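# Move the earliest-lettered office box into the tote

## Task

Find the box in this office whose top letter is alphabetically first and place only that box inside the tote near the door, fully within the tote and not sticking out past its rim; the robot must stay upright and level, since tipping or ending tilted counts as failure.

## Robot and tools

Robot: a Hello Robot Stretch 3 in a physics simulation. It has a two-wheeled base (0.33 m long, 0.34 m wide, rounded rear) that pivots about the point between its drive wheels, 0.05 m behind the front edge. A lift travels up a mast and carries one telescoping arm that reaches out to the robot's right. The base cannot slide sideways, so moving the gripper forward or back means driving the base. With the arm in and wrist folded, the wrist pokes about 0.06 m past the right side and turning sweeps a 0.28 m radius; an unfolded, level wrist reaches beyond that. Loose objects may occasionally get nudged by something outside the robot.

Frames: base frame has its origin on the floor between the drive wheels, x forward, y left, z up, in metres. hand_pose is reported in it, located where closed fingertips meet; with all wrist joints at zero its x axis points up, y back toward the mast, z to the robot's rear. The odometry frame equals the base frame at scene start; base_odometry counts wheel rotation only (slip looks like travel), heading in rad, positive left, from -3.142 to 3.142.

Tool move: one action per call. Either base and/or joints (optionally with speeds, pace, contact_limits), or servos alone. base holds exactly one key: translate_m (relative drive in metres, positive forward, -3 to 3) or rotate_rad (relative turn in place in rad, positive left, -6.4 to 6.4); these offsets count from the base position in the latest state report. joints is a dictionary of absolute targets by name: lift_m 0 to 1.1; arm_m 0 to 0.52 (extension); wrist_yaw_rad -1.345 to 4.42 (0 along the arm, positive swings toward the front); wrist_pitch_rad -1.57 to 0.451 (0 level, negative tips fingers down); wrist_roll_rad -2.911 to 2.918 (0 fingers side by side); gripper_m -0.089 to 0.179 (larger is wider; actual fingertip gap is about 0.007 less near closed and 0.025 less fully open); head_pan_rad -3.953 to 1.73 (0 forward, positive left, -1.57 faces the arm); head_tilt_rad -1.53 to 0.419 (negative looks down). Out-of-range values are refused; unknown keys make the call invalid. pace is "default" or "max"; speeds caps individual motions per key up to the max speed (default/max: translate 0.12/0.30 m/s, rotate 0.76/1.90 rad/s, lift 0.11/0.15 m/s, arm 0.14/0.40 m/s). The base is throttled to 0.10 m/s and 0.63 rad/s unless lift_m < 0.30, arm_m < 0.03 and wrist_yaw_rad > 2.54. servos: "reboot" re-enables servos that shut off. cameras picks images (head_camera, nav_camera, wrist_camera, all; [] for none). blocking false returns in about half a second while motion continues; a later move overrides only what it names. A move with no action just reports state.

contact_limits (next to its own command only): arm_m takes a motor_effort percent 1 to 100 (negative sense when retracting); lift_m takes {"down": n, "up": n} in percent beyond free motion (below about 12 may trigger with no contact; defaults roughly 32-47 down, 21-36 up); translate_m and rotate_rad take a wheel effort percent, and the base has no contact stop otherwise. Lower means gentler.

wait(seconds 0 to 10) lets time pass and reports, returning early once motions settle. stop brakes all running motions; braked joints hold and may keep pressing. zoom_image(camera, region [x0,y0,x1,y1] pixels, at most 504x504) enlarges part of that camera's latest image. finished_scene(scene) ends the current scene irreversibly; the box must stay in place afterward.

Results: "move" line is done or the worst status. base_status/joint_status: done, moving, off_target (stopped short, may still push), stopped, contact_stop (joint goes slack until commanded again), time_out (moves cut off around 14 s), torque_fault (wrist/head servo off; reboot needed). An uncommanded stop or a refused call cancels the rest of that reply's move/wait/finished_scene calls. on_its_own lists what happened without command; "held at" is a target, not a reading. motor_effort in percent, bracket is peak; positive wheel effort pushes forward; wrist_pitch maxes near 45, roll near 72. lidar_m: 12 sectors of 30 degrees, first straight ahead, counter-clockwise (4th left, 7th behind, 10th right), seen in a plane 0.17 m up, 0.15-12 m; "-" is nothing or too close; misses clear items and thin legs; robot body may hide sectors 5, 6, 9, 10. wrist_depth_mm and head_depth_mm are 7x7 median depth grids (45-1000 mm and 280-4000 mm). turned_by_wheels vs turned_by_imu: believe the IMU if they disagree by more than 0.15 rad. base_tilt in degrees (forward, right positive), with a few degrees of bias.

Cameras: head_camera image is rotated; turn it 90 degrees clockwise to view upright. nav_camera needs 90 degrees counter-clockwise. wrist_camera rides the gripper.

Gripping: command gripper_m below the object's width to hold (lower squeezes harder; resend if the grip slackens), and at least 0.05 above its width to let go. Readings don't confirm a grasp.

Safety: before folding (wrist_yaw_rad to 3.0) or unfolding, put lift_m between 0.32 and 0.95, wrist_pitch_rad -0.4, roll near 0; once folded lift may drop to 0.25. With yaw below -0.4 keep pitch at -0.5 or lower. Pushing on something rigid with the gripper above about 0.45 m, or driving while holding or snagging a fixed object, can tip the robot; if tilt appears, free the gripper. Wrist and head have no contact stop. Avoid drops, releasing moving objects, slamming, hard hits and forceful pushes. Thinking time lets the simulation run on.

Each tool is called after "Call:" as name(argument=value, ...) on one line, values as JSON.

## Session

Call:
move(joints={"head_pan_rad": 1.0, "head_tilt_rad": -0.4}, pace="max", cameras=["nav_camera", "head_camera"])

Call:
move(joints={"head_pan_rad": -0.4}, pace="max", cameras=["nav_camera"])

Call:
move(joints={"head_pan_rad": -1.8}, pace="max", cameras=["nav_camera"])

Call:
move(joints={"head_pan_rad": -3.2}, pace="max", cameras=["nav_camera"])

Scene clock: 0.93 s.
move: done
base_odometry: x=+0.000 y=+0.000 heading=+0.000
turned_by_wheels: +0.000
turned_by_imu: +0.000
base_tilt: forward=+1.1 right=-0.1
lidar_m: 1.39 2.07 1.11 0.86 0.86 0.91 1.35 1.07 1.14 0.89 0.88 0.94
head_depth_mm: 1865 1980 2072 2232 2269 1775 1446 / 2003 2109 2271 2377 2313 1766 1445 / 2123 2276 2403 2607 2297 1790 1431 / 1210 1284 2450 2661 2079 1702 1450 / 1068 1139 1218 1301 1411 1547 1439 / 966 1022 1086 1158 1241 1330 1385 / 889 931 982 1042 1103 1177 1263
base_status: not commanded
joint_positions: lift_m=+0.410 arm_m=+0.002 wrist_yaw_rad=+2.888 wrist_pitch_rad=-0.323 wrist_roll_rad=+0.000 gripper_m=+0.037 head_pan_rad=+1.022 head_tilt_rad=-0.399
joint_status: all done
measured_speeds: all 0
motor_effort: left_wheel=-0.3(0.5) right_wheel=+1.9(2.5) lift_m=+26.5(26.5) arm_m=-10.5(10.5) wrist_yaw_rad=+0.7(1.3) wrist_pitch_rad=+2.8(3.1) wrist_roll_rad=+0.9(1.1) gripper_m=+0.6(1.0) head_pan_rad=+0.7(4.9) head_tilt_rad=-2.0(2.4)
hand_pose: x=+0.0377 y=+0.0812 z=+0.4448 quat_wxyz=(+0.201, +0.706, +0.025, +0.678) (m; base frame)
wrist_depth_mm: - 707 - - - - - / 133 738 - - - - - / 140 175 - - - - - / 149 168 - - - - - / 160 172 979 933 910 922 928 / 716 183 127 697 702 750 745 / 619 192 606 627 592 625 623
pictures: head_camera (sideways), nav_camera (sideways)
Images, in order (width x height): head_camera 896x504, nav_camera 672x504.

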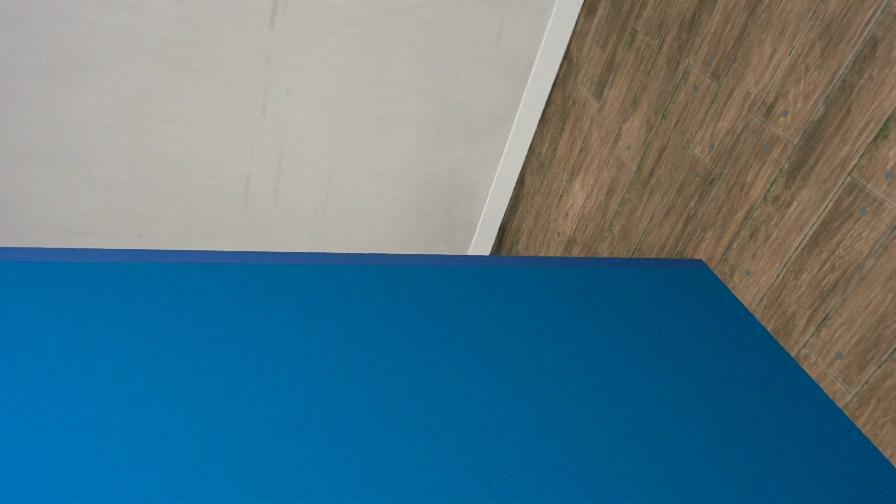

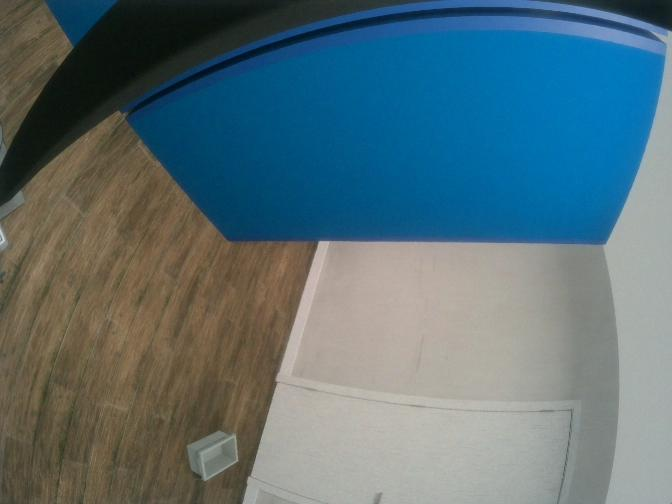

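Scene clock: 1.97 s.
move: done
base_odometry: x=+0.000 y=+0.000 heading=+0.000
turned_by_wheels: +0.000
turned_by_imu: +0.000
base_tilt: forward=+1.0 right=-0.1
lidar_m: 1.39 2.06 1.11 0.86 0.86 0.92 1.35 1.08 1.14 0.89 0.88 0.94
head_depth_mm: 813 863 905 964 1021 1081 1154 / 879 935 988 1045 1128 1201 1288 / 953 1016 1089 1161 1245 1340 1393 / 1033 1121 1193 1290 1394 1515 1437 / 1161 1240 1338 1455 1590 1684 1425 / 1291 1401 1515 1687 1858 1739 1429 / 1450 1579 1745 1980 2080 1738 1425
base_status: not commanded
joint_positions: lift_m=+0.410 arm_m=+0.002 wrist_yaw_rad=+2.888 wrist_pitch_rad=-0.323 wrist_roll_rad=+0.000 gripper_m=+0.037 head_pan_rad=-0.419 head_tilt_rad=-0.400
joint_status: all done
measured_speeds: all 0
motor_effort: left_wheel=-0.2(0.4) right_wheel=+2.4(2.6) lift_m=+26.6(26.7) arm_m=-13.5(13.5) wrist_yaw_rad=+0.5(1.1) wrist_pitch_rad=+2.9(3.2) wrist_roll_rad=+0.8(1.1) gripper_m=-0.1(1.4) head_pan_rad=-0.9(4.7) head_tilt_rad=-1.7(3.8)
hand_pose: x=+0.0377 y=+0.0812 z=+0.4448 quat_wxyz=(+0.201, +0.706, +0.025, +0.678) (m; base frame)
wrist_depth_mm: - 712 - - - - - / 133 741 - - - - - / 140 174 - - - - - / 149 168 - - - - - / 160 171 953 911 904 936 926 / 718 182 128 699 721 747 748 / 621 193 605 624 590 623 630
pictures: nav_camera (sideways)
Images, in order (width x height): nav_camera 672x504.

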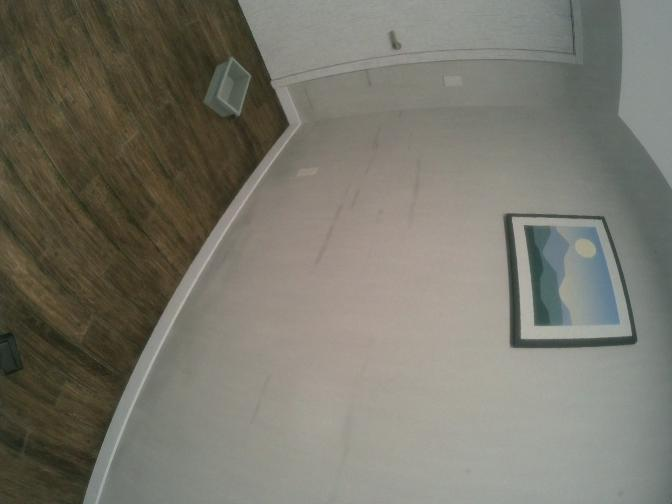

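Scene clock: 2.97 s.
move: done
base_odometry: x=+0.000 y=+0.000 heading=+0.000
turned_by_wheels: +0.000
turned_by_imu: +0.000
base_tilt: forward=+0.9 right=-0.2
lidar_m: 1.38 2.07 1.11 0.87 0.86 0.91 1.35 1.08 1.14 0.89 0.88 0.94
head_depth_mm: 1148 1240 1346 1518 1706 1780 1447 / 1055 1138 1252 1374 1522 1652 1440 / 981 1052 1149 1254 1373 1518 1448 / 917 986 1054 1141 1251 1383 1415 / 857 918 986 1064 1153 1250 1348 / 811 859 915 984 1063 1153 1245 / 765 811 864 919 989 1061 1148
base_status: not commanded
joint_positions: lift_m=+0.410 arm_m=+0.002 wrist_yaw_rad=+2.888 wrist_pitch_rad=-0.323 wrist_roll_rad=+0.000 gripper_m=+0.037 head_pan_rad=-1.842 head_tilt_rad=-0.400
joint_status: all done
measured_speeds: all 0
motor_effort: left_wheel=-0.2(0.5) right_wheel=+1.9(2.4) lift_m=+26.8(26.9) arm_m=-16.1(16.1) wrist_yaw_rad=+0.7(1.4) wrist_pitch_rad=+2.8(3.1) wrist_roll_rad=+0.8(1.0) gripper_m=-0.1(1.1) head_pan_rad=+2.1(4.8) head_tilt_rad=-2.1(2.5)
hand_pose: x=+0.0377 y=+0.0812 z=+0.4448 quat_wxyz=(+0.201, +0.706, +0.025, +0.678) (m; base frame)
wrist_depth_mm: - 707 - - - - - / 133 755 - - - - - / 140 175 - - - - - / 149 167 - - - - - / 160 172 959 920 935 900 928 / 707 183 128 689 723 741 730 / 621 193 602 628 584 628 621
pictures: nav_camera (sideways)
Images, in order (width x height): nav_camera 672x504.

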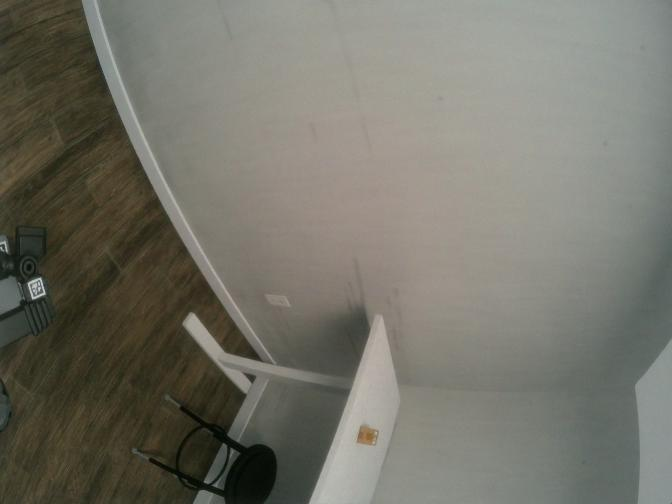

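Scene clock: 3.97 s.
move: done
base_odometry: x=+0.000 y=+0.000 heading=+0.000
turned_by_wheels: +0.000
turned_by_imu: +0.000
base_tilt: forward=+1.0 right=-0.2
lidar_m: 1.39 2.07 1.11 0.87 0.86 0.92 1.35 1.08 1.14 0.89 0.88 0.94
head_depth_mm: 1049 1094 1140 1187 1247 1313 1351 / 1195 1251 1297 1367 1446 1524 1436 / 1367 1451 1448 1566 1712 1714 1430 / 1573 1682 1546 1471 1942 1705 1428 / 1548 1637 1536 1893 2047 1757 1445 / 1475 1575 1528 1080 1941 1747 1437 / 1416 1507 1520 1067 1857 1765 1407
base_status: not commanded
joint_positions: lift_m=+0.410 arm_m=+0.002 wrist_yaw_rad=+2.888 wrist_pitch_rad=-0.323 wrist_roll_rad=+0.000 gripper_m=+0.037 head_pan_rad=-3.251 head_tilt_rad=-0.400
joint_status: all done
measured_speeds: all 0
motor_effort: left_wheel=-0.1(0.5) right_wheel=+2.1(2.4) lift_m=+26.7(27.1) arm_m=-19.0(19.0) wrist_yaw_rad=+0.8(1.4) wrist_pitch_rad=+2.6(3.1) wrist_roll_rad=+0.9(1.0) gripper_m=-0.4(1.2) head_pan_rad=+2.2(5.4) head_tilt_rad=-1.1(2.6)
hand_pose: x=+0.0377 y=+0.0812 z=+0.4448 quat_wxyz=(+0.201, +0.706, +0.025, +0.678) (m; base frame)
wrist_depth_mm: - 710 - - - - - / 133 749 - - - - - / 140 174 - - - - - / 149 167 - - - - - / 161 172 939 911 929 926 906 / 715 182 128 682 709 742 756 / 615 193 617 636 588 630 630
pictures: nav_camera (sideways)
Images, in order (width x height): nav_camera 672x504.

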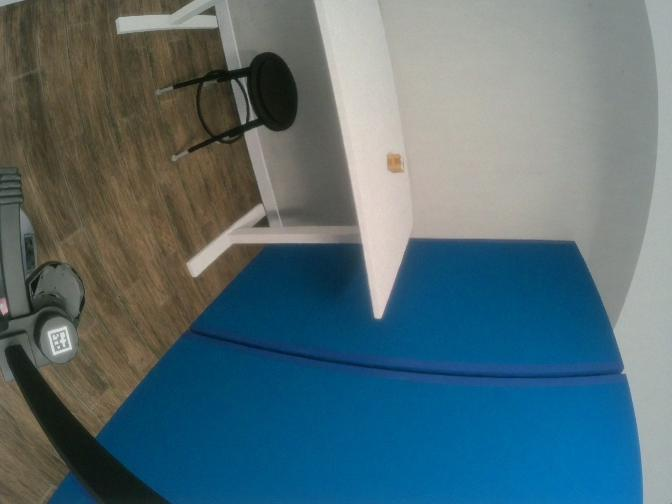

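Call:
move(joints={"head_pan_rad": -2.68, "head_tilt_rad": -0.4}, pace="max", cameras=["head_camera"])

Scene clock: 25.57 s.
move: done
base_odometry: x=+0.000 y=+0.000 heading=+0.000
turned_by_wheels: +0.000
turned_by_imu: +0.001
base_tilt: forward=+1.0 right=-0.1
lidar_m: 1.39 2.07 1.11 0.87 0.86 0.91 1.35 1.07 1.14 0.89 0.88 0.94
head_depth_mm: 1396 1503 1554 1029 1871 1782 1445 / 1417 1511 1564 1097 1894 1776 1445 / 1447 1531 1572 1095 1367 1667 1416 / 1449 1557 1548 1093 1367 1756 1446 / 1465 1562 1538 1078 1937 1688 1440 / 1485 1580 1529 1838 1985 1744 1432 / 1484 1604 1509 1388 1542 1647 1425
base_status: not commanded
joint_positions: lift_m=+0.410 arm_m=+0.002 wrist_yaw_rad=+2.888 wrist_pitch_rad=-0.323 wrist_roll_rad=+0.000 gripper_m=+0.037 head_pan_rad=-2.667 head_tilt_rad=-0.400
joint_status: all done
measured_speeds: all 0
motor_effort: left_wheel=-0.2(0.4) right_wheel=+2.3(2.5) lift_m=+27.8(28.1) arm_m=-23.1(23.7) wrist_yaw_rad=+0.7(1.4) wrist_pitch_rad=+2.7(3.1) wrist_roll_rad=+0.9(1.1) gripper_m=-0.7(1.3) head_pan_rad=+2.1(4.4) head_tilt_rad=-0.3(4.7)
hand_pose: x=+0.0377 y=+0.0812 z=+0.4448 quat_wxyz=(+0.201, +0.706, +0.025, +0.678) (m; base frame)
wrist_depth_mm: - 734 - - - - - / 133 755 - - - - - / 141 174 - - - - - / 150 168 - - - - - / 160 172 969 928 935 923 921 / 714 183 128 687 716 747 748 / 623 193 608 633 585 631 630
pictures: head_camera (sideways)
Images, in order (width x height): head_camera 896x504.

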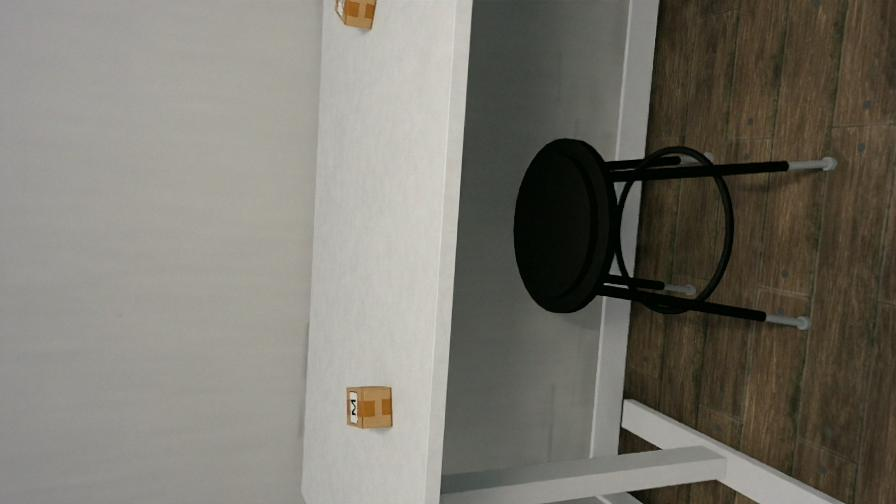

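Call:
zoom_image(camera="head_camera", region=[320, 370, 420, 450])

Call:
move(joints={"head_pan_rad": -3.0}, pace="max", cameras=["head_camera"])

Scaled by 5.040 from the camera's 896x504 image, which has a finer 1280x720 frame.

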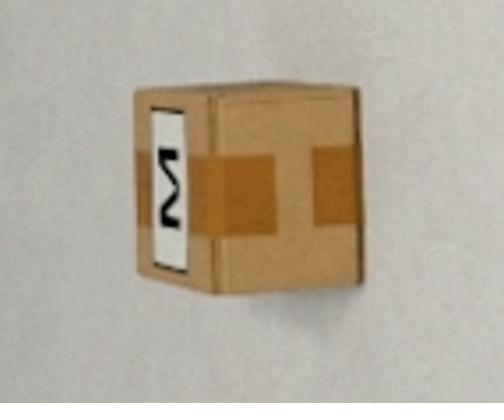

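Scene clock: 30.13 s.
move: done
base_odometry: x=+0.000 y=+0.000 heading=+0.000
turned_by_wheels: +0.000
turned_by_imu: +0.001
base_tilt: forward=+0.9 right=-0.1
lidar_m: 1.38 2.07 1.11 0.86 0.86 0.91 1.35 1.08 1.14 0.89 0.88 0.94
head_depth_mm: 1509 1540 1520 1517 1668 1677 1447 / 1536 1640 1570 1414 1890 1673 1457 / 1501 1617 1571 1875 2033 1768 1433 / 1481 1574 1553 1088 1984 1774 1436 / 1446 1552 1544 1075 1936 1701 1436 / 1417 1513 1508 1075 1346 1676 1448 / 1394 1477 1510 1064 1307 1743 1428
base_status: not commanded
joint_positions: lift_m=+0.410 arm_m=+0.002 wrist_yaw_rad=+2.888 wrist_pitch_rad=-0.323 wrist_roll_rad=+0.000 gripper_m=+0.037 head_pan_rad=-3.008 head_tilt_rad=-0.400
joint_status: all done
measured_speeds: all 0
motor_effort: left_wheel=-0.3(0.4) right_wheel=+1.8(2.7) lift_m=+28.4(28.6) arm_m=-23.2(23.5) wrist_yaw_rad=+1.0(1.1) wrist_pitch_rad=+2.9(3.0) wrist_roll_rad=+0.8(1.1) gripper_m=+0.0(0.9) head_pan_rad=-3.3(5.5) head_tilt_rad=-2.1(3.1)
hand_pose: x=+0.0377 y=+0.0812 z=+0.4448 quat_wxyz=(+0.201, +0.706, +0.025, +0.678) (m; base frame)
wrist_depth_mm: - 719 - - - - - / 133 739 - - - - - / 140 175 - - - - - / 149 167 - - - - - / 160 172 953 906 952 935 933 / 730 182 128 689 727 748 760 / 620 193 609 634 593 633 636
pictures: head_camera (sideways)
Images, in order (width x height): head_camera 896x504.

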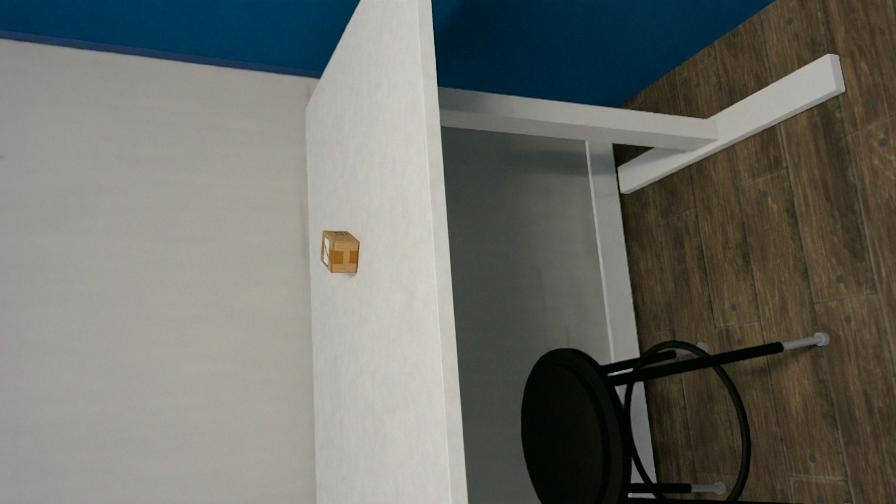

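Call:
zoom_image(camera="head_camera", region=[300, 222, 380, 286])

Scaled by 6.300 from the camera's 896x504 image, which has a finer 1280x720 frame.

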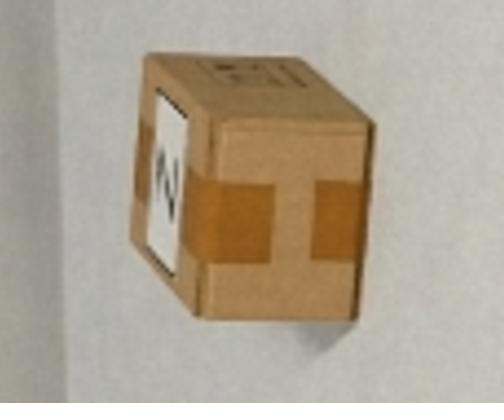

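Call:
move(base={"rotate_rad": 0.69}, joints={"lift_m": 0.27, "head_pan_rad": 0.3, "head_tilt_rad": -0.25}, pace="max", cameras=[])

Call:
move(base={"translate_m": 1.62}, pace="max", cameras=["nav_camera"])

Scene clock: 51.00 s.
move: done
base_odometry: x=+0.000 y=+0.000 heading=+0.690
turned_by_wheels: +0.690
turned_by_imu: +0.688
base_tilt: forward=+1.0 right=-0.2
lidar_m: 2.07 0.99 0.85 0.85 0.98 1.36 1.11 1.02 0.88 0.88 1.02 1.75
head_depth_mm: 1908 1969 2048 2098 2202 2167 1669 / 2007 2085 2168 2252 2347 2152 1661 / 2150 2234 2328 2413 2539 2119 1660 / 2235 2310 2489 2549 2692 2030 1636 / 1117 1160 1213 1271 1337 1401 1505 / 1000 1039 1080 1131 1183 1240 1299 / 912 943 975 1014 1056 1096 1161
base_status: done
joint_positions: lift_m=+0.270 arm_m=+0.002 wrist_yaw_rad=+2.888 wrist_pitch_rad=-0.324 wrist_roll_rad=+0.000 gripper_m=+0.037 head_pan_rad=+0.316 head_tilt_rad=-0.251
joint_status: all done
measured_speeds: translate_m=+0.000 rotate_rad=+0.000 lift_m=+0.000 arm_m=+0.000 wrist_yaw_rad=+0.000 wrist_pitch_rad=+0.000 wrist_roll_rad=+0.000 head_pan_rad=-0.024 head_tilt_rad=+0.000
motor_effort: left_wheel=-9.1(15.8) right_wheel=+9.2(14.5) lift_m=+22.4(26.1) arm_m=-22.1(23.4) wrist_yaw_rad=+0.7(1.2) wrist_pitch_rad=+3.0(3.3) wrist_roll_rad=+0.9(1.1) gripper_m=-0.6(1.3) head_pan_rad=-2.5(5.1) head_tilt_rad=+4.7(8.1)
hand_pose: x=+0.0376 y=+0.0810 z=+0.3043 quat_wxyz=(+0.202, +0.706, +0.025, +0.678) (m; base frame)
wrist_depth_mm: - 139 - - 769 - - / 133 - - - 805 - - / 140 155 - - 894 - - / 150 165 842 839 917 866 851 / 167 172 722 694 692 685 687 / 538 184 128 523 537 561 562 / 467 192 283 466 444 473 469
pictures: none
No camera images: "cameras" was empty.

Scene clock: 57.80 s.
move: done
base_odometry: x=+1.250 y=+1.031 heading=+0.690
turned_by_wheels: +0.000
turned_by_imu: -0.001
base_tilt: forward=+1.0 right=-0.2
lidar_m: 0.53 0.62 1.06 0.87 0.72 0.89 2.62 1.49 1.29 1.03 0.60 0.51
head_depth_mm: 450 466 482 499 520 541 564 / 477 493 512 532 555 580 606 / 506 528 548 570 598 625 655 / 539 562 589 615 645 675 712 / 578 604 636 666 698 741 781 / 623 655 689 726 765 815 863 / 674 711 754 797 846 905 967
base_status: done
joint_positions: lift_m=+0.270 arm_m=+0.002 wrist_yaw_rad=+2.888 wrist_pitch_rad=-0.324 wrist_roll_rad=+0.000 gripper_m=+0.037 head_pan_rad=+0.300 head_tilt_rad=-0.250
joint_status: not commanded
measured_speeds: all 0
motor_effort: left_wheel=+6.9(13.1) right_wheel=+1.5(16.2) lift_m=+26.4(26.8) arm_m=-18.3(22.5) wrist_yaw_rad=+0.5(1.3) wrist_pitch_rad=+2.9(3.6) wrist_roll_rad=+0.9(1.1) gripper_m=-0.1(1.6) head_pan_rad=-2.8(4.4) head_tilt_rad=+2.5(5.6)
hand_pose: x=+0.0376 y=+0.0810 z=+0.3043 quat_wxyz=(+0.202, +0.706, +0.025, +0.678) (m; base frame)
wrist_depth_mm: - - - - - - 553 / 133 162 - - - - 557 / 140 170 - - - - 535 / 150 167 902 904 918 849 563 / 161 172 733 690 694 683 - / 532 182 128 524 537 564 564 / 472 193 284 467 445 467 471
pictures: nav_camera (sideways)
Images, in order (width x height): nav_camera 672x504.

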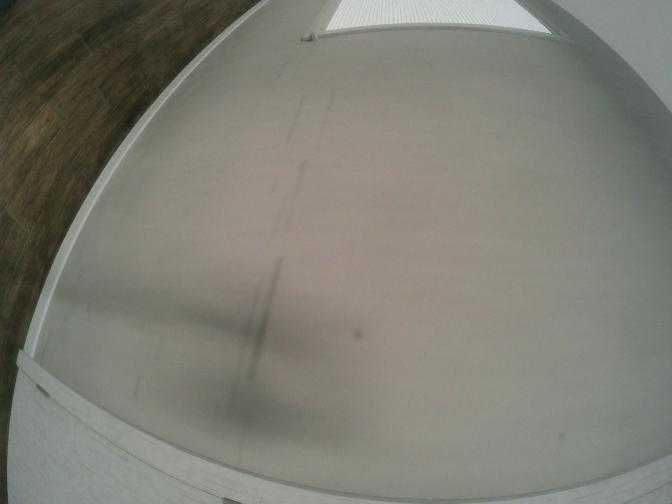

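Call:
move(base={"rotate_rad": 1.3}, joints={"head_pan_rad": 0.5, "head_tilt_rad": -0.35}, pace="max", cameras=["nav_camera"])

Call:
move(base={"translate_m": 1.55}, pace="max", cameras=["nav_camera"])

Call:
move(joints={"head_pan_rad": 1.6}, pace="max", cameras=["nav_camera"])

Scene clock: 65.20 s.
move: done
base_odometry: x=+1.250 y=+1.031 heading=+1.989
turned_by_wheels: +1.300
turned_by_imu: +1.295
base_tilt: forward=+1.0 right=-0.1
lidar_m: 1.87 0.62 0.62 1.57 1.88 1.35 1.29 0.75 0.54 0.51 0.55 0.74
head_depth_mm: 3029 3169 3326 3498 2498 1883 1506 / 3157 3365 3554 3558 2512 1869 1511 / 3240 3429 3684 3520 2372 1873 1505 / 706 757 809 869 947 1032 1132 / 614 650 687 729 784 841 907 / 541 568 597 630 667 714 772 / 496 526 560 609 662 726 807
base_status: done
joint_positions: lift_m=+0.270 arm_m=+0.002 wrist_yaw_rad=+2.888 wrist_pitch_rad=-0.324 wrist_roll_rad=+0.000 gripper_m=+0.037 head_pan_rad=+0.499 head_tilt_rad=-0.348
joint_status: all done
measured_speeds: all 0
motor_effort: left_wheel=-9.6(15.7) right_wheel=+8.8(17.3) lift_m=+29.5(29.6) arm_m=-23.0(23.5) wrist_yaw_rad=+0.5(1.2) wrist_pitch_rad=+2.7(3.4) wrist_roll_rad=+1.0(1.1) gripper_m=+0.2(1.1) head_pan_rad=+3.3(4.2) head_tilt_rad=-1.6(3.1)
hand_pose: x=+0.0376 y=+0.0810 z=+0.3043 quat_wxyz=(+0.202, +0.706, +0.025, +0.678) (m; base frame)
wrist_depth_mm: - - - - - 513 527 / 133 - - - - 560 - / 140 - - - - - - / 150 169 899 914 847 - - / 166 172 726 688 685 654 687 / 537 183 128 519 540 559 561 / 472 192 280 475 443 469 471
pictures: nav_camera (sideways)
Images, in order (width x height): nav_camera 672x504.

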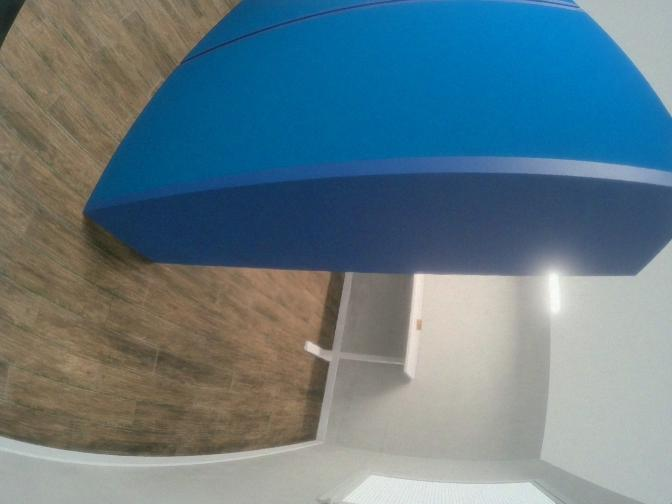

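Scene clock: 71.77 s.
move: done
base_odometry: x=+0.620 y=+2.447 heading=+1.989
turned_by_wheels: +0.000
turned_by_imu: -0.001
base_tilt: forward=+0.8 right=-0.2
lidar_m: 1.70 1.55 2.27 2.81 1.59 0.79 2.09 0.72 0.51 0.49 0.50 0.67
head_depth_mm: 1672 1751 1794 1961 2066 1870 1514 / 1767 1839 1874 1592 2116 1822 1511 / 1859 1948 1969 2211 2288 1855 1504 / 1935 2055 1980 2337 2380 1850 1502 / 2075 2169 1968 2468 2433 1875 1507 / 2177 2325 2187 2687 2446 1853 1498 / 2331 2486 2164 2767 2385 1831 1486
base_status: done
joint_positions: lift_m=+0.270 arm_m=+0.002 wrist_yaw_rad=+2.888 wrist_pitch_rad=-0.324 wrist_roll_rad=+0.000 gripper_m=+0.037 head_pan_rad=+0.500 head_tilt_rad=-0.350
joint_status: not commanded
measured_speeds: all 0
motor_effort: left_wheel=+0.0(15.7) right_wheel=+8.6(14.4) lift_m=+28.8(30.1) arm_m=-19.4(23.4) wrist_yaw_rad=+0.4(1.3) wrist_pitch_rad=+3.3(3.5) wrist_roll_rad=+0.8(1.1) gripper_m=+0.7(1.2) head_pan_rad=+3.7(4.8) head_tilt_rad=-2.0(3.1)
hand_pose: x=+0.0376 y=+0.0810 z=+0.3043 quat_wxyz=(+0.202, +0.706, +0.025, +0.678) (m; base frame)
wrist_depth_mm: - - - - - - - / 133 - - - - - - / 141 - - - - - - / 149 169 904 916 904 905 909 / 167 172 731 685 686 691 702 / 535 183 127 519 539 562 564 / 466 194 284 469 439 471 465
pictures: nav_camera (sideways)
Images, in order (width x height): nav_camera 672x504.

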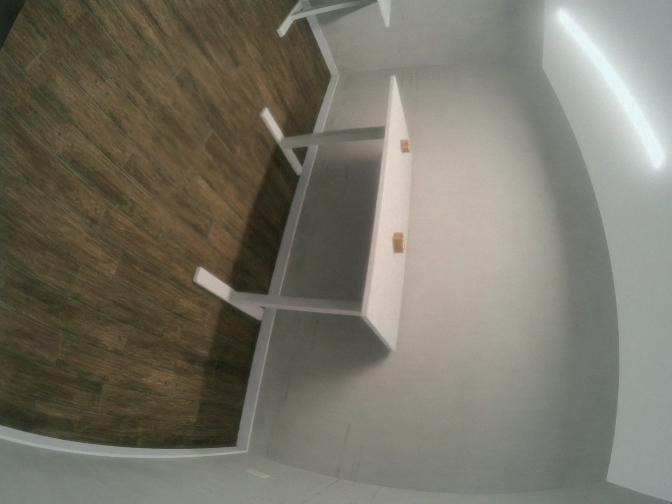

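Scene clock: 72.70 s.
move: done
base_odometry: x=+0.620 y=+2.447 heading=+1.989
turned_by_wheels: +0.000
turned_by_imu: +0.000
base_tilt: forward=+0.8 right=-0.1
lidar_m: 1.70 1.55 2.27 2.81 1.60 0.79 2.10 0.71 0.51 0.49 0.50 0.67
head_depth_mm: 2837 2998 3077 3274 2508 1888 1522 / 2801 3009 3172 3314 2477 1886 1510 / 2835 3064 3119 3389 2459 1871 1493 / 2898 3027 3194 3314 2495 1867 1499 / 2877 3020 3200 3384 2497 1859 1495 / 2080 2195 2347 2475 2352 1855 1497 / 2030 2179 2236 2015 2095 1757 1496
base_status: not commanded
joint_positions: lift_m=+0.270 arm_m=+0.002 wrist_yaw_rad=+2.888 wrist_pitch_rad=-0.324 wrist_roll_rad=+0.000 gripper_m=+0.037 head_pan_rad=+1.628 head_tilt_rad=-0.350
joint_status: all done
measured_speeds: all 0
motor_effort: left_wheel=+0.2(0.3) right_wheel=+8.2(9.1) lift_m=+28.7(28.9) arm_m=-18.9(19.4) wrist_yaw_rad=+0.4(1.0) wrist_pitch_rad=+3.1(3.3) wrist_roll_rad=+0.8(1.1) gripper_m=+0.5(1.1) head_pan_rad=-0.4(5.1) head_tilt_rad=-1.2(2.3)
hand_pose: x=+0.0376 y=+0.0810 z=+0.3043 quat_wxyz=(+0.202, +0.706, +0.025, +0.678) (m; base frame)
wrist_depth_mm: - - - - - - - / 133 - - - - - - / 140 - - - - - - / 150 169 908 907 953 911 907 / 167 172 721 691 697 693 689 / 539 183 128 522 543 565 561 / 464 193 282 472 443 474 477
pictures: nav_camera (sideways)
Images, in order (width x height): nav_camera 672x504.

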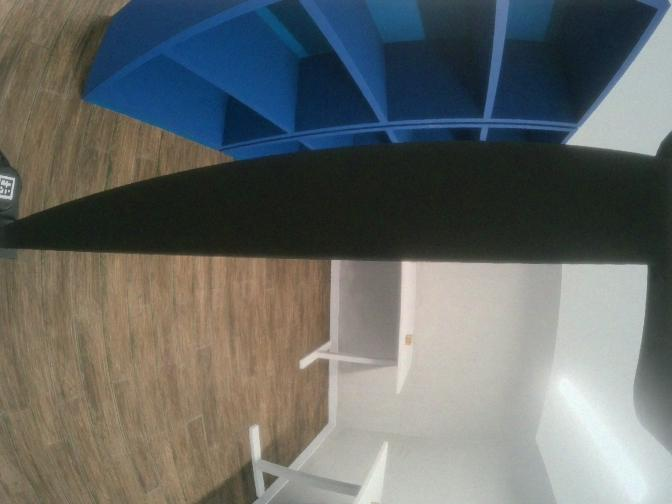

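Call:
move(joints={"head_pan_rad": 0.68, "head_tilt_rad": -0.3}, pace="max", cameras=["head_camera"])

Scene clock: 79.30 s.
move: done
base_odometry: x=+0.620 y=+2.447 heading=+1.989
turned_by_wheels: +0.000
turned_by_imu: +0.001
base_tilt: forward=+1.0 right=-0.2
lidar_m: 1.70 1.55 2.27 2.82 1.59 0.79 2.09 0.71 0.51 0.49 0.50 0.68
head_depth_mm: 1785 1871 1927 1507 2095 1793 1579 / 1913 1975 2044 2126 2291 1973 1529 / 2050 2119 2152 2350 2439 1986 1572 / 2165 2300 2323 2572 2573 1974 1573 / 2368 2486 2540 2796 2540 1951 1568 / 2570 2737 2815 3108 2521 1955 1561 / 2832 3035 3192 3377 2649 1950 1550
base_status: not commanded
joint_positions: lift_m=+0.270 arm_m=+0.002 wrist_yaw_rad=+2.888 wrist_pitch_rad=-0.324 wrist_roll_rad=+0.000 gripper_m=+0.037 head_pan_rad=+0.657 head_tilt_rad=-0.305
joint_status: all done
measured_speeds: all 0
motor_effort: left_wheel=+0.0(0.4) right_wheel=+8.6(8.9) lift_m=+27.7(28.2) arm_m=-16.3(17.0) wrist_yaw_rad=+0.2(1.0) wrist_pitch_rad=+2.8(3.2) wrist_roll_rad=+0.8(1.0) gripper_m=-0.1(1.0) head_pan_rad=-0.3(4.3) head_tilt_rad=+4.2(6.4)
hand_pose: x=+0.0376 y=+0.0810 z=+0.3043 quat_wxyz=(+0.202, +0.706, +0.025, +0.678) (m; base frame)
wrist_depth_mm: - - - - - - - / 133 - - - - - - / 140 - - - - - - / 150 169 892 910 893 905 902 / 167 172 726 682 687 687 700 / 527 183 127 527 540 560 565 / 461 193 283 466 445 463 466
pictures: head_camera (sideways)
Images, in order (width x height): head_camera 896x504.

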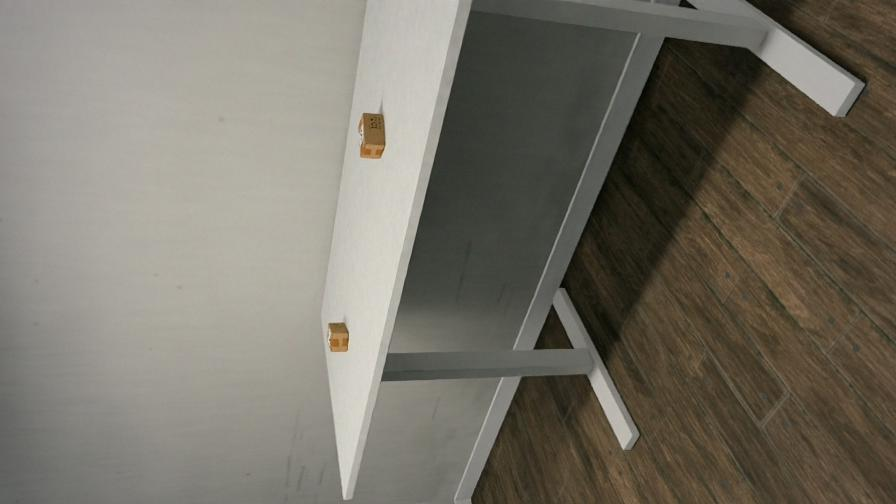

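Call:
move(base={"rotate_rad": 1.107}, joints={"head_pan_rad": -0.9, "head_tilt_rad": -0.45}, pace="max", cameras=[])

Call:
move(base={"translate_m": 1.2}, pace="max", cameras=["nav_camera", "head_camera"])

Scene clock: 100.43 s.
move: done
base_odometry: x=+0.620 y=+2.447 heading=+3.096
turned_by_wheels: +1.107
turned_by_imu: +1.102
base_tilt: forward=+1.0 right=-0.2
lidar_m: 2.26 2.37 1.49 0.79 1.69 0.69 0.51 0.49 0.51 0.71 1.94 1.55
head_depth_mm: 1607 1719 1851 1990 2111 1695 1396 / 1640 1756 1861 2039 2089 1683 1394 / 1661 1776 1930 2066 2137 1686 1395 / 1687 1804 1963 2162 2138 1677 1385 / 1733 1867 1514 2149 1969 1677 1391 / 1759 1901 1508 2277 2123 1679 1378 / 1813 1930 1518 2314 2101 1663 1378
base_status: done
joint_positions: lift_m=+0.270 arm_m=+0.002 wrist_yaw_rad=+2.888 wrist_pitch_rad=-0.324 wrist_roll_rad=+0.000 gripper_m=+0.037 head_pan_rad=-0.916 head_tilt_rad=-0.448
joint_status: all done
measured_speeds: translate_m=+0.000 rotate_rad=+0.000 lift_m=+0.000 arm_m=+0.000 wrist_yaw_rad=+0.000 wrist_pitch_rad=+0.000 wrist_roll_rad=+0.000 head_pan_rad=+0.024 head_tilt_rad=+0.000
motor_effort: left_wheel=-7.7(16.4) right_wheel=+9.4(16.3) lift_m=+26.5(27.4) arm_m=-23.3(23.3) wrist_yaw_rad=+0.7(1.2) wrist_pitch_rad=+3.0(3.4) wrist_roll_rad=+0.9(1.0) gripper_m=+0.0(1.2) head_pan_rad=+3.3(6.0) head_tilt_rad=-1.8(4.1)
hand_pose: x=+0.0376 y=+0.0810 z=+0.3043 quat_wxyz=(+0.202, +0.706, +0.025, +0.678) (m; base frame)
wrist_depth_mm: - - - - - - - / 133 - - - - - - / 140 - - - - - - / 150 168 903 909 906 902 906 / 167 172 728 696 699 685 708 / 536 182 127 518 546 557 563 / 464 193 282 468 442 474 471
pictures: none
No camera images: "cameras" was empty.

Scene clock: 105.80 s.
move: done
base_odometry: x=-0.579 y=+2.502 heading=+3.096
turned_by_wheels: +0.000
turned_by_imu: +0.000
base_tilt: forward=+0.9 right=-0.1
lidar_m: 1.95 1.80 1.73 1.25 1.26 1.32 1.58 1.53 1.59 1.04 1.35 1.13
head_depth_mm: 1114 1182 1239 802 656 1621 1394 / 1130 1214 1264 791 655 1639 1396 / 1153 1236 1264 790 1604 1675 1391 / 1177 1267 1256 786 1655 1660 1380 / 1200 1291 1251 786 1697 1657 1385 / 1221 1323 1240 781 1745 1666 1385 / 1253 1348 1222 779 1747 1443 1368
base_status: done
joint_positions: lift_m=+0.270 arm_m=+0.002 wrist_yaw_rad=+2.888 wrist_pitch_rad=-0.324 wrist_roll_rad=+0.000 gripper_m=+0.037 head_pan_rad=-0.900 head_tilt_rad=-0.450
joint_status: not commanded
measured_speeds: all 0
motor_effort: left_wheel=+6.7(13.0) right_wheel=+1.7(20.5) lift_m=+25.6(26.8) arm_m=-21.9(23.6) wrist_yaw_rad=+0.8(1.3) wrist_pitch_rad=+3.2(3.5) wrist_roll_rad=+0.9(1.2) gripper_m=-0.6(1.2) head_pan_rad=+3.0(4.5) head_tilt_rad=-1.4(3.5)
hand_pose: x=+0.0376 y=+0.0810 z=+0.3043 quat_wxyz=(+0.202, +0.706, +0.025, +0.678) (m; base frame)
wrist_depth_mm: - - - - - - - / 133 - - - - - - / 140 - - - - - - / 149 168 926 888 894 876 910 / 167 172 720 695 698 695 692 / 537 183 127 527 538 564 570 / 459 194 282 473 444 477 475
pictures: head_camera (sideways), nav_camera (sideways)
Images, in order (width x height): head_camera 896x504, nav_camera 672x504.

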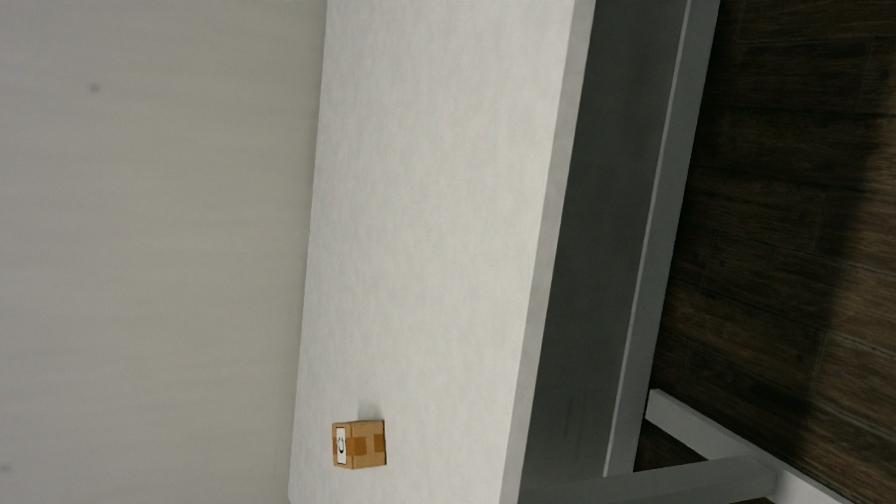

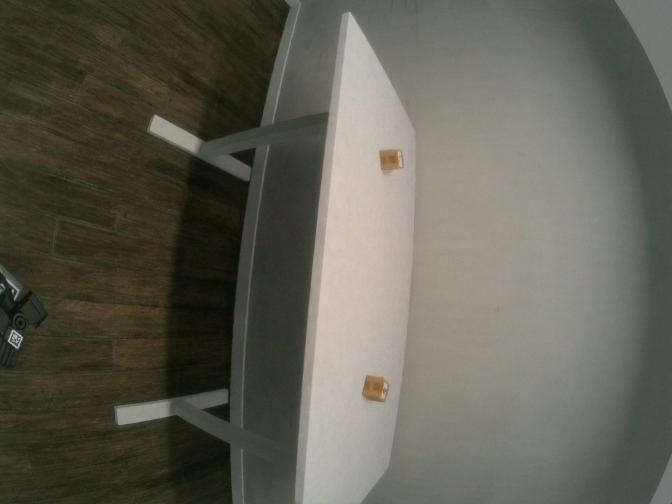

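Call:
zoom_image(camera="head_camera", region=[310, 405, 400, 477])

Call:
move(joints={"head_pan_rad": -1.57, "head_tilt_rad": -0.45}, pace="max", cameras=["head_camera"])

Scaled by 5.600 from the camera's 896x504 image, which has a finer 1280x720 frame.

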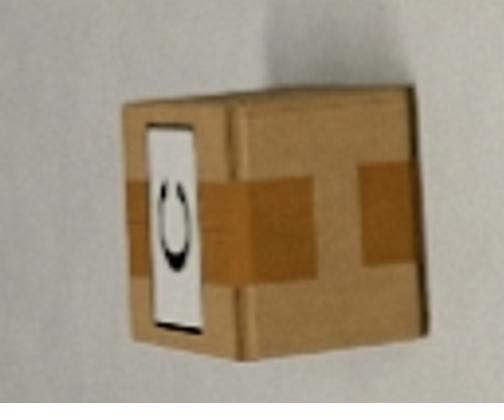

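Scene clock: 108.47 s.
move: done
base_odometry: x=-0.579 y=+2.502 heading=+3.096
turned_by_wheels: +0.000
turned_by_imu: +0.000
base_tilt: forward=+1.0 right=+0.1
lidar_m: 1.95 1.80 1.74 1.26 1.26 1.33 1.58 1.53 1.59 1.05 1.35 1.12
head_depth_mm: 1466 1617 1780 896 2113 1687 1390 / 1414 1536 1631 843 2007 1671 1396 / 1326 1444 1272 793 1901 1623 1357 / 1278 1381 1260 787 1769 1622 1393 / 1233 1313 1247 783 1702 1673 1377 / 1181 1253 1245 783 1610 1682 1379 / 1129 1207 1224 782 643 1614 1374
base_status: not commanded
joint_positions: lift_m=+0.270 arm_m=+0.002 wrist_yaw_rad=+2.888 wrist_pitch_rad=-0.324 wrist_roll_rad=+0.000 gripper_m=+0.037 head_pan_rad=-1.579 head_tilt_rad=-0.450
joint_status: all done
measured_speeds: all 0
motor_effort: left_wheel=+6.6(6.9) right_wheel=+1.9(2.3) lift_m=+25.2(25.6) arm_m=-21.1(22.0) wrist_yaw_rad=+0.8(1.2) wrist_pitch_rad=+3.2(3.3) wrist_roll_rad=+0.8(1.0) gripper_m=-0.7(1.6) head_pan_rad=-1.8(5.5) head_tilt_rad=-0.9(5.6)
hand_pose: x=+0.0376 y=+0.0810 z=+0.3043 quat_wxyz=(+0.202, +0.706, +0.025, +0.678) (m; base frame)
wrist_depth_mm: - - - - - - - / 133 - - - - - - / 141 - - - - - - / 150 169 918 900 898 909 919 / 167 171 721 697 694 690 704 / 535 183 127 520 532 555 563 / 461 193 281 470 443 469 469
pictures: head_camera (sideways)
Images, in order (width x height): head_camera 896x504.

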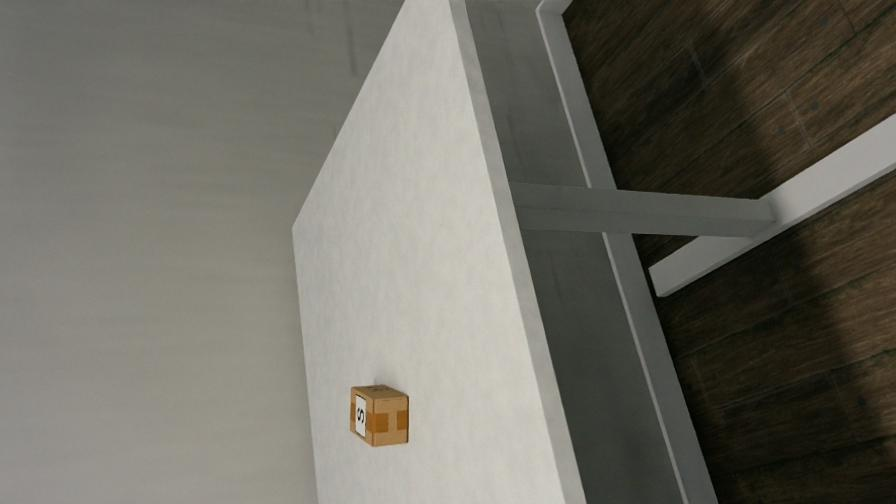

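Call:
move(joints={"head_pan_rad": 0.6, "head_tilt_rad": -0.3}, pace="max", cameras=["head_camera", "nav_camera"])

Scene clock: 117.30 s.
move: done
base_odometry: x=-0.579 y=+2.502 heading=+3.096
turned_by_wheels: +0.000
turned_by_imu: +0.001
base_tilt: forward=+1.1 right=-0.2
lidar_m: 1.95 1.80 1.74 1.26 1.26 1.33 1.58 1.53 1.59 1.05 1.35 1.13
head_depth_mm: 1895 1968 2053 1790 2292 1906 1590 / 1915 1994 2091 2245 2370 1983 1578 / 1953 2056 2154 2257 2398 1995 1552 / 1983 2098 2194 2318 2479 1960 1571 / 2028 2111 2242 2389 2482 1959 1560 / 2071 2171 2275 2467 2504 1967 1553 / 2094 2210 2294 1969 2498 1953 1551
base_status: not commanded
joint_positions: lift_m=+0.270 arm_m=+0.002 wrist_yaw_rad=+2.888 wrist_pitch_rad=-0.324 wrist_roll_rad=+0.000 gripper_m=+0.037 head_pan_rad=+0.650 head_tilt_rad=-0.303
joint_status: all done
measured_speeds: all 0
motor_effort: left_wheel=+6.8(7.0) right_wheel=+1.8(2.2) lift_m=+24.6(24.8) arm_m=-20.5(20.9) wrist_yaw_rad=+0.6(1.1) wrist_pitch_rad=+3.0(3.4) wrist_roll_rad=+0.8(1.1) gripper_m=+0.6(1.1) head_pan_rad=-3.0(5.1) head_tilt_rad=+2.6(5.7)
hand_pose: x=+0.0376 y=+0.0810 z=+0.3043 quat_wxyz=(+0.202, +0.706, +0.025, +0.678) (m; base frame)
wrist_depth_mm: - - - - - - - / 133 - - - - - - / 140 - - - - - - / 150 169 898 918 901 917 914 / 166 172 729 693 699 693 691 / 541 183 128 523 532 559 564 / 469 193 283 469 448 471 478
pictures: head_camera (sideways), nav_camera (sideways)
Images, in order (width x height): head_camera 896x504, nav_camera 672x504.

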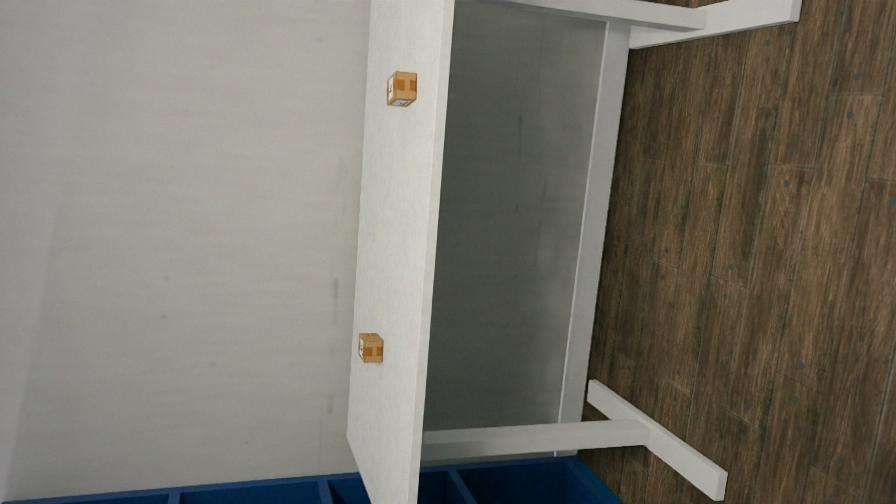

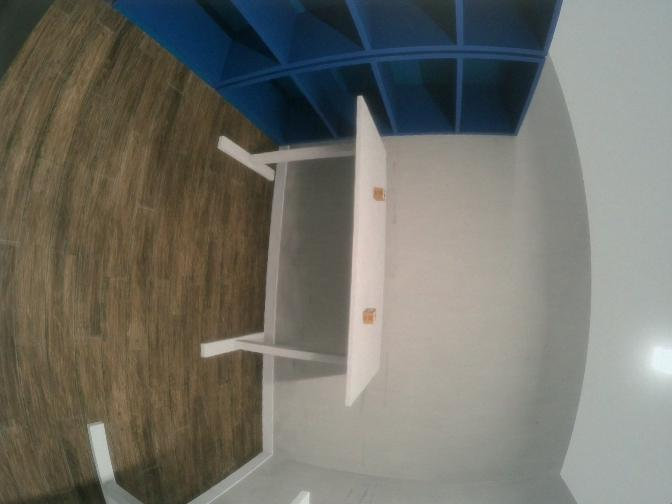

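Call:
zoom_image(camera="head_camera", region=[370, 60, 440, 116])

Call:
zoom_image(camera="head_camera", region=[340, 320, 410, 376])

Scaled by 7.200 from the camera's 896x504 image, which has a finer 1280x720 frame.

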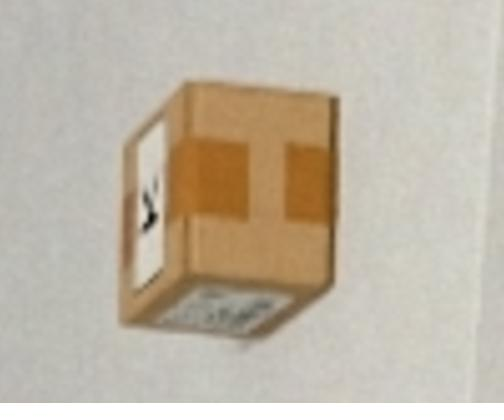

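Scaled by 7.200 from the camera's 896x504 image, which has a finer 1280x720 frame.

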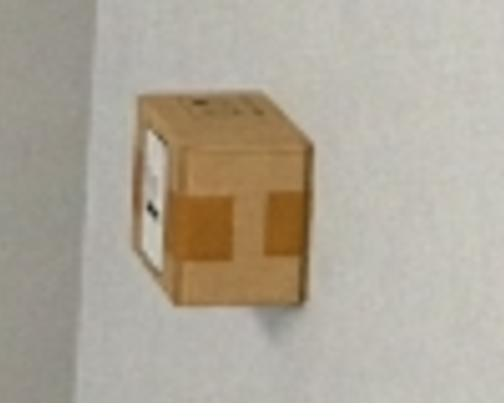

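Call:
move(base={"rotate_rad": 0.72}, joints={"head_pan_rad": 0.12, "head_tilt_rad": -0.3}, pace="max", cameras=[])

Call:
move(base={"translate_m": 0.75}, pace="max", cameras=["head_camera"])

Call:
move(joints={"head_pan_rad": -0.5, "head_tilt_rad": -0.35}, pace="max", cameras=["head_camera"])

Scene clock: 151.47 s.
move: done
base_odometry: x=-0.579 y=+2.502 heading=-2.468
turned_by_wheels: +0.720
turned_by_imu: +0.718
base_tilt: forward=+0.9 right=-0.3
lidar_m: 1.97 1.74 1.25 1.33 1.83 1.53 1.53 1.63 1.05 1.36 1.13 1.80
head_depth_mm: 1894 1980 2064 1811 2294 2009 1597 / 1962 2055 2108 1800 2381 1997 1587 / 2047 2104 2217 2336 2482 1976 1565 / 2079 2182 2301 2469 2512 1988 1580 / 2194 2284 2390 2526 2547 1990 1567 / 2191 2310 2446 2482 2530 1966 1570 / 2273 2325 2417 2464 2414 1905 1558
base_status: done
joint_positions: lift_m=+0.270 arm_m=+0.002 wrist_yaw_rad=+2.888 wrist_pitch_rad=-0.324 wrist_roll_rad=+0.000 gripper_m=+0.037 head_pan_rad=+0.107 head_tilt_rad=-0.299
joint_status: all done
measured_speeds: all 0
motor_effort: left_wheel=-6.9(16.4) right_wheel=+8.7(16.1) lift_m=+23.4(23.7) arm_m=-22.7(22.8) wrist_yaw_rad=+0.6(1.2) wrist_pitch_rad=+2.9(3.3) wrist_roll_rad=+1.0(1.0) gripper_m=-0.3(1.2) head_pan_rad=+2.5(4.8) head_tilt_rad=+3.3(6.5)
hand_pose: x=+0.0376 y=+0.0810 z=+0.3043 quat_wxyz=(+0.202, +0.706, +0.025, +0.678) (m; base frame)
wrist_depth_mm: - - - - - - - / 133 - - - - - - / 140 - - - - - - / 150 168 895 885 936 912 916 / 167 172 724 700 693 705 692 / 534 183 127 516 541 566 554 / 467 193 281 467 447 474 473
pictures: none
No camera images: "cameras" was empty.

Scene clock: 155.30 s.
move: done
base_odometry: x=-1.165 y=+2.034 heading=-2.468
turned_by_wheels: +0.000
turned_by_imu: +0.000
base_tilt: forward=+1.0 right=-0.2
lidar_m: 1.50 1.26 1.18 1.11 1.65 2.26 2.26 1.65 1.07 1.06 1.69 1.15
head_depth_mm: 1262 1323 1377 1367 850 1608 1604 / 1301 1364 1436 1347 849 1683 1582 / 1349 1422 1488 1328 843 1764 1566 / 1399 1471 1569 1313 883 1849 1577 / 1451 1533 1623 1299 933 1925 1566 / 1504 1584 1703 1292 981 1454 1499 / 1533 1607 1699 1296 1332 1861 1566
base_status: done
joint_positions: lift_m=+0.270 arm_m=+0.002 wrist_yaw_rad=+2.888 wrist_pitch_rad=-0.324 wrist_roll_rad=+0.000 gripper_m=+0.037 head_pan_rad=+0.120 head_tilt_rad=-0.299
joint_status: not commanded
measured_speeds: all 0
motor_effort: left_wheel=+2.7(12.4) right_wheel=+4.9(18.0) lift_m=+22.4(23.5) arm_m=-22.6(23.6) wrist_yaw_rad=+0.2(1.4) wrist_pitch_rad=+3.0(3.4) wrist_roll_rad=+1.1(1.2) gripper_m=+0.4(1.4) head_pan_rad=+2.7(4.8) head_tilt_rad=+2.2(4.1)
hand_pose: x=+0.0376 y=+0.0810 z=+0.3043 quat_wxyz=(+0.202, +0.706, +0.025, +0.678) (m; base frame)
wrist_depth_mm: - - - - - - - / 133 - - - - - - / 140 - - - - - - / 150 169 912 895 896 916 860 / 167 172 731 697 699 706 691 / 533 183 128 521 542 560 560 / 470 193 281 471 440 467 472
pictures: head_camera (sideways)
Images, in order (width x height): head_camera 896x504.

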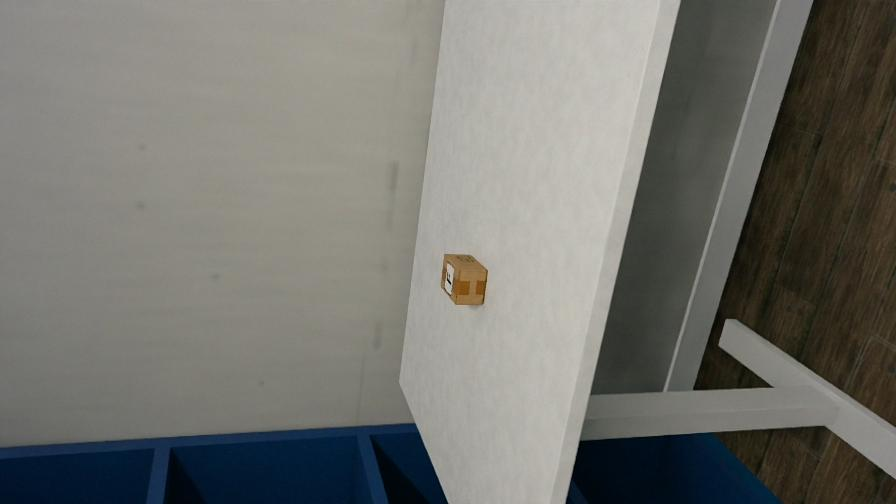

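Scene clock: 156.13 s.
move: done
base_odometry: x=-1.165 y=+2.034 heading=-2.468
turned_by_wheels: +0.000
turned_by_imu: +0.000
base_tilt: forward=+1.0 right=-0.2
lidar_m: 1.50 1.26 1.18 1.11 1.65 2.26 2.26 1.65 1.07 1.06 1.69 1.14
head_depth_mm: 1422 1514 1616 1678 1883 1885 1522 / 1382 1475 1569 1168 1254 1889 1500 / 1353 1437 1530 1158 897 1668 1434 / 1324 1404 1500 1154 897 1798 1502 / 1294 1363 1463 1141 842 1762 1515 / 1266 1327 1433 1134 838 1709 1489 / 1240 1302 1399 1127 797 1690 1500
base_status: not commanded
joint_positions: lift_m=+0.270 arm_m=+0.002 wrist_yaw_rad=+2.888 wrist_pitch_rad=-0.324 wrist_roll_rad=+0.000 gripper_m=+0.037 head_pan_rad=-0.508 head_tilt_rad=-0.346
joint_status: all done
measured_speeds: all 0
motor_effort: left_wheel=+2.8(3.0) right_wheel=+4.4(5.1) lift_m=+22.4(22.9) arm_m=-22.6(23.1) wrist_yaw_rad=+1.1(1.3) wrist_pitch_rad=+3.0(3.5) wrist_roll_rad=+0.8(1.0) gripper_m=+0.0(0.8) head_pan_rad=-2.1(4.7) head_tilt_rad=-0.2(3.2)
hand_pose: x=+0.0376 y=+0.0810 z=+0.3043 quat_wxyz=(+0.202, +0.706, +0.025, +0.678) (m; base frame)
wrist_depth_mm: - - - - - - - / 133 - - - - - - / 140 - - - - - - / 150 169 912 897 906 932 840 / 167 173 723 688 682 693 686 / 540 182 128 518 537 562 571 / 470 193 283 471 444 475 472
pictures: head_camera (sideways)
Images, in order (width x height): head_camera 896x504.

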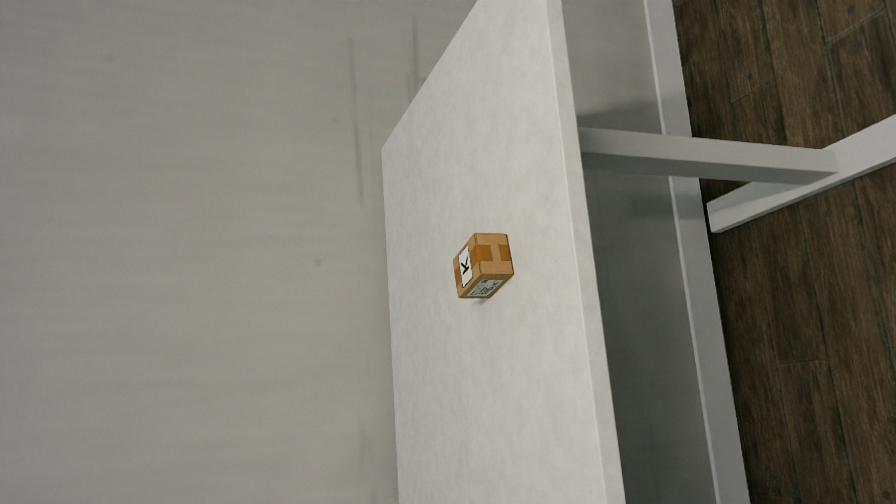

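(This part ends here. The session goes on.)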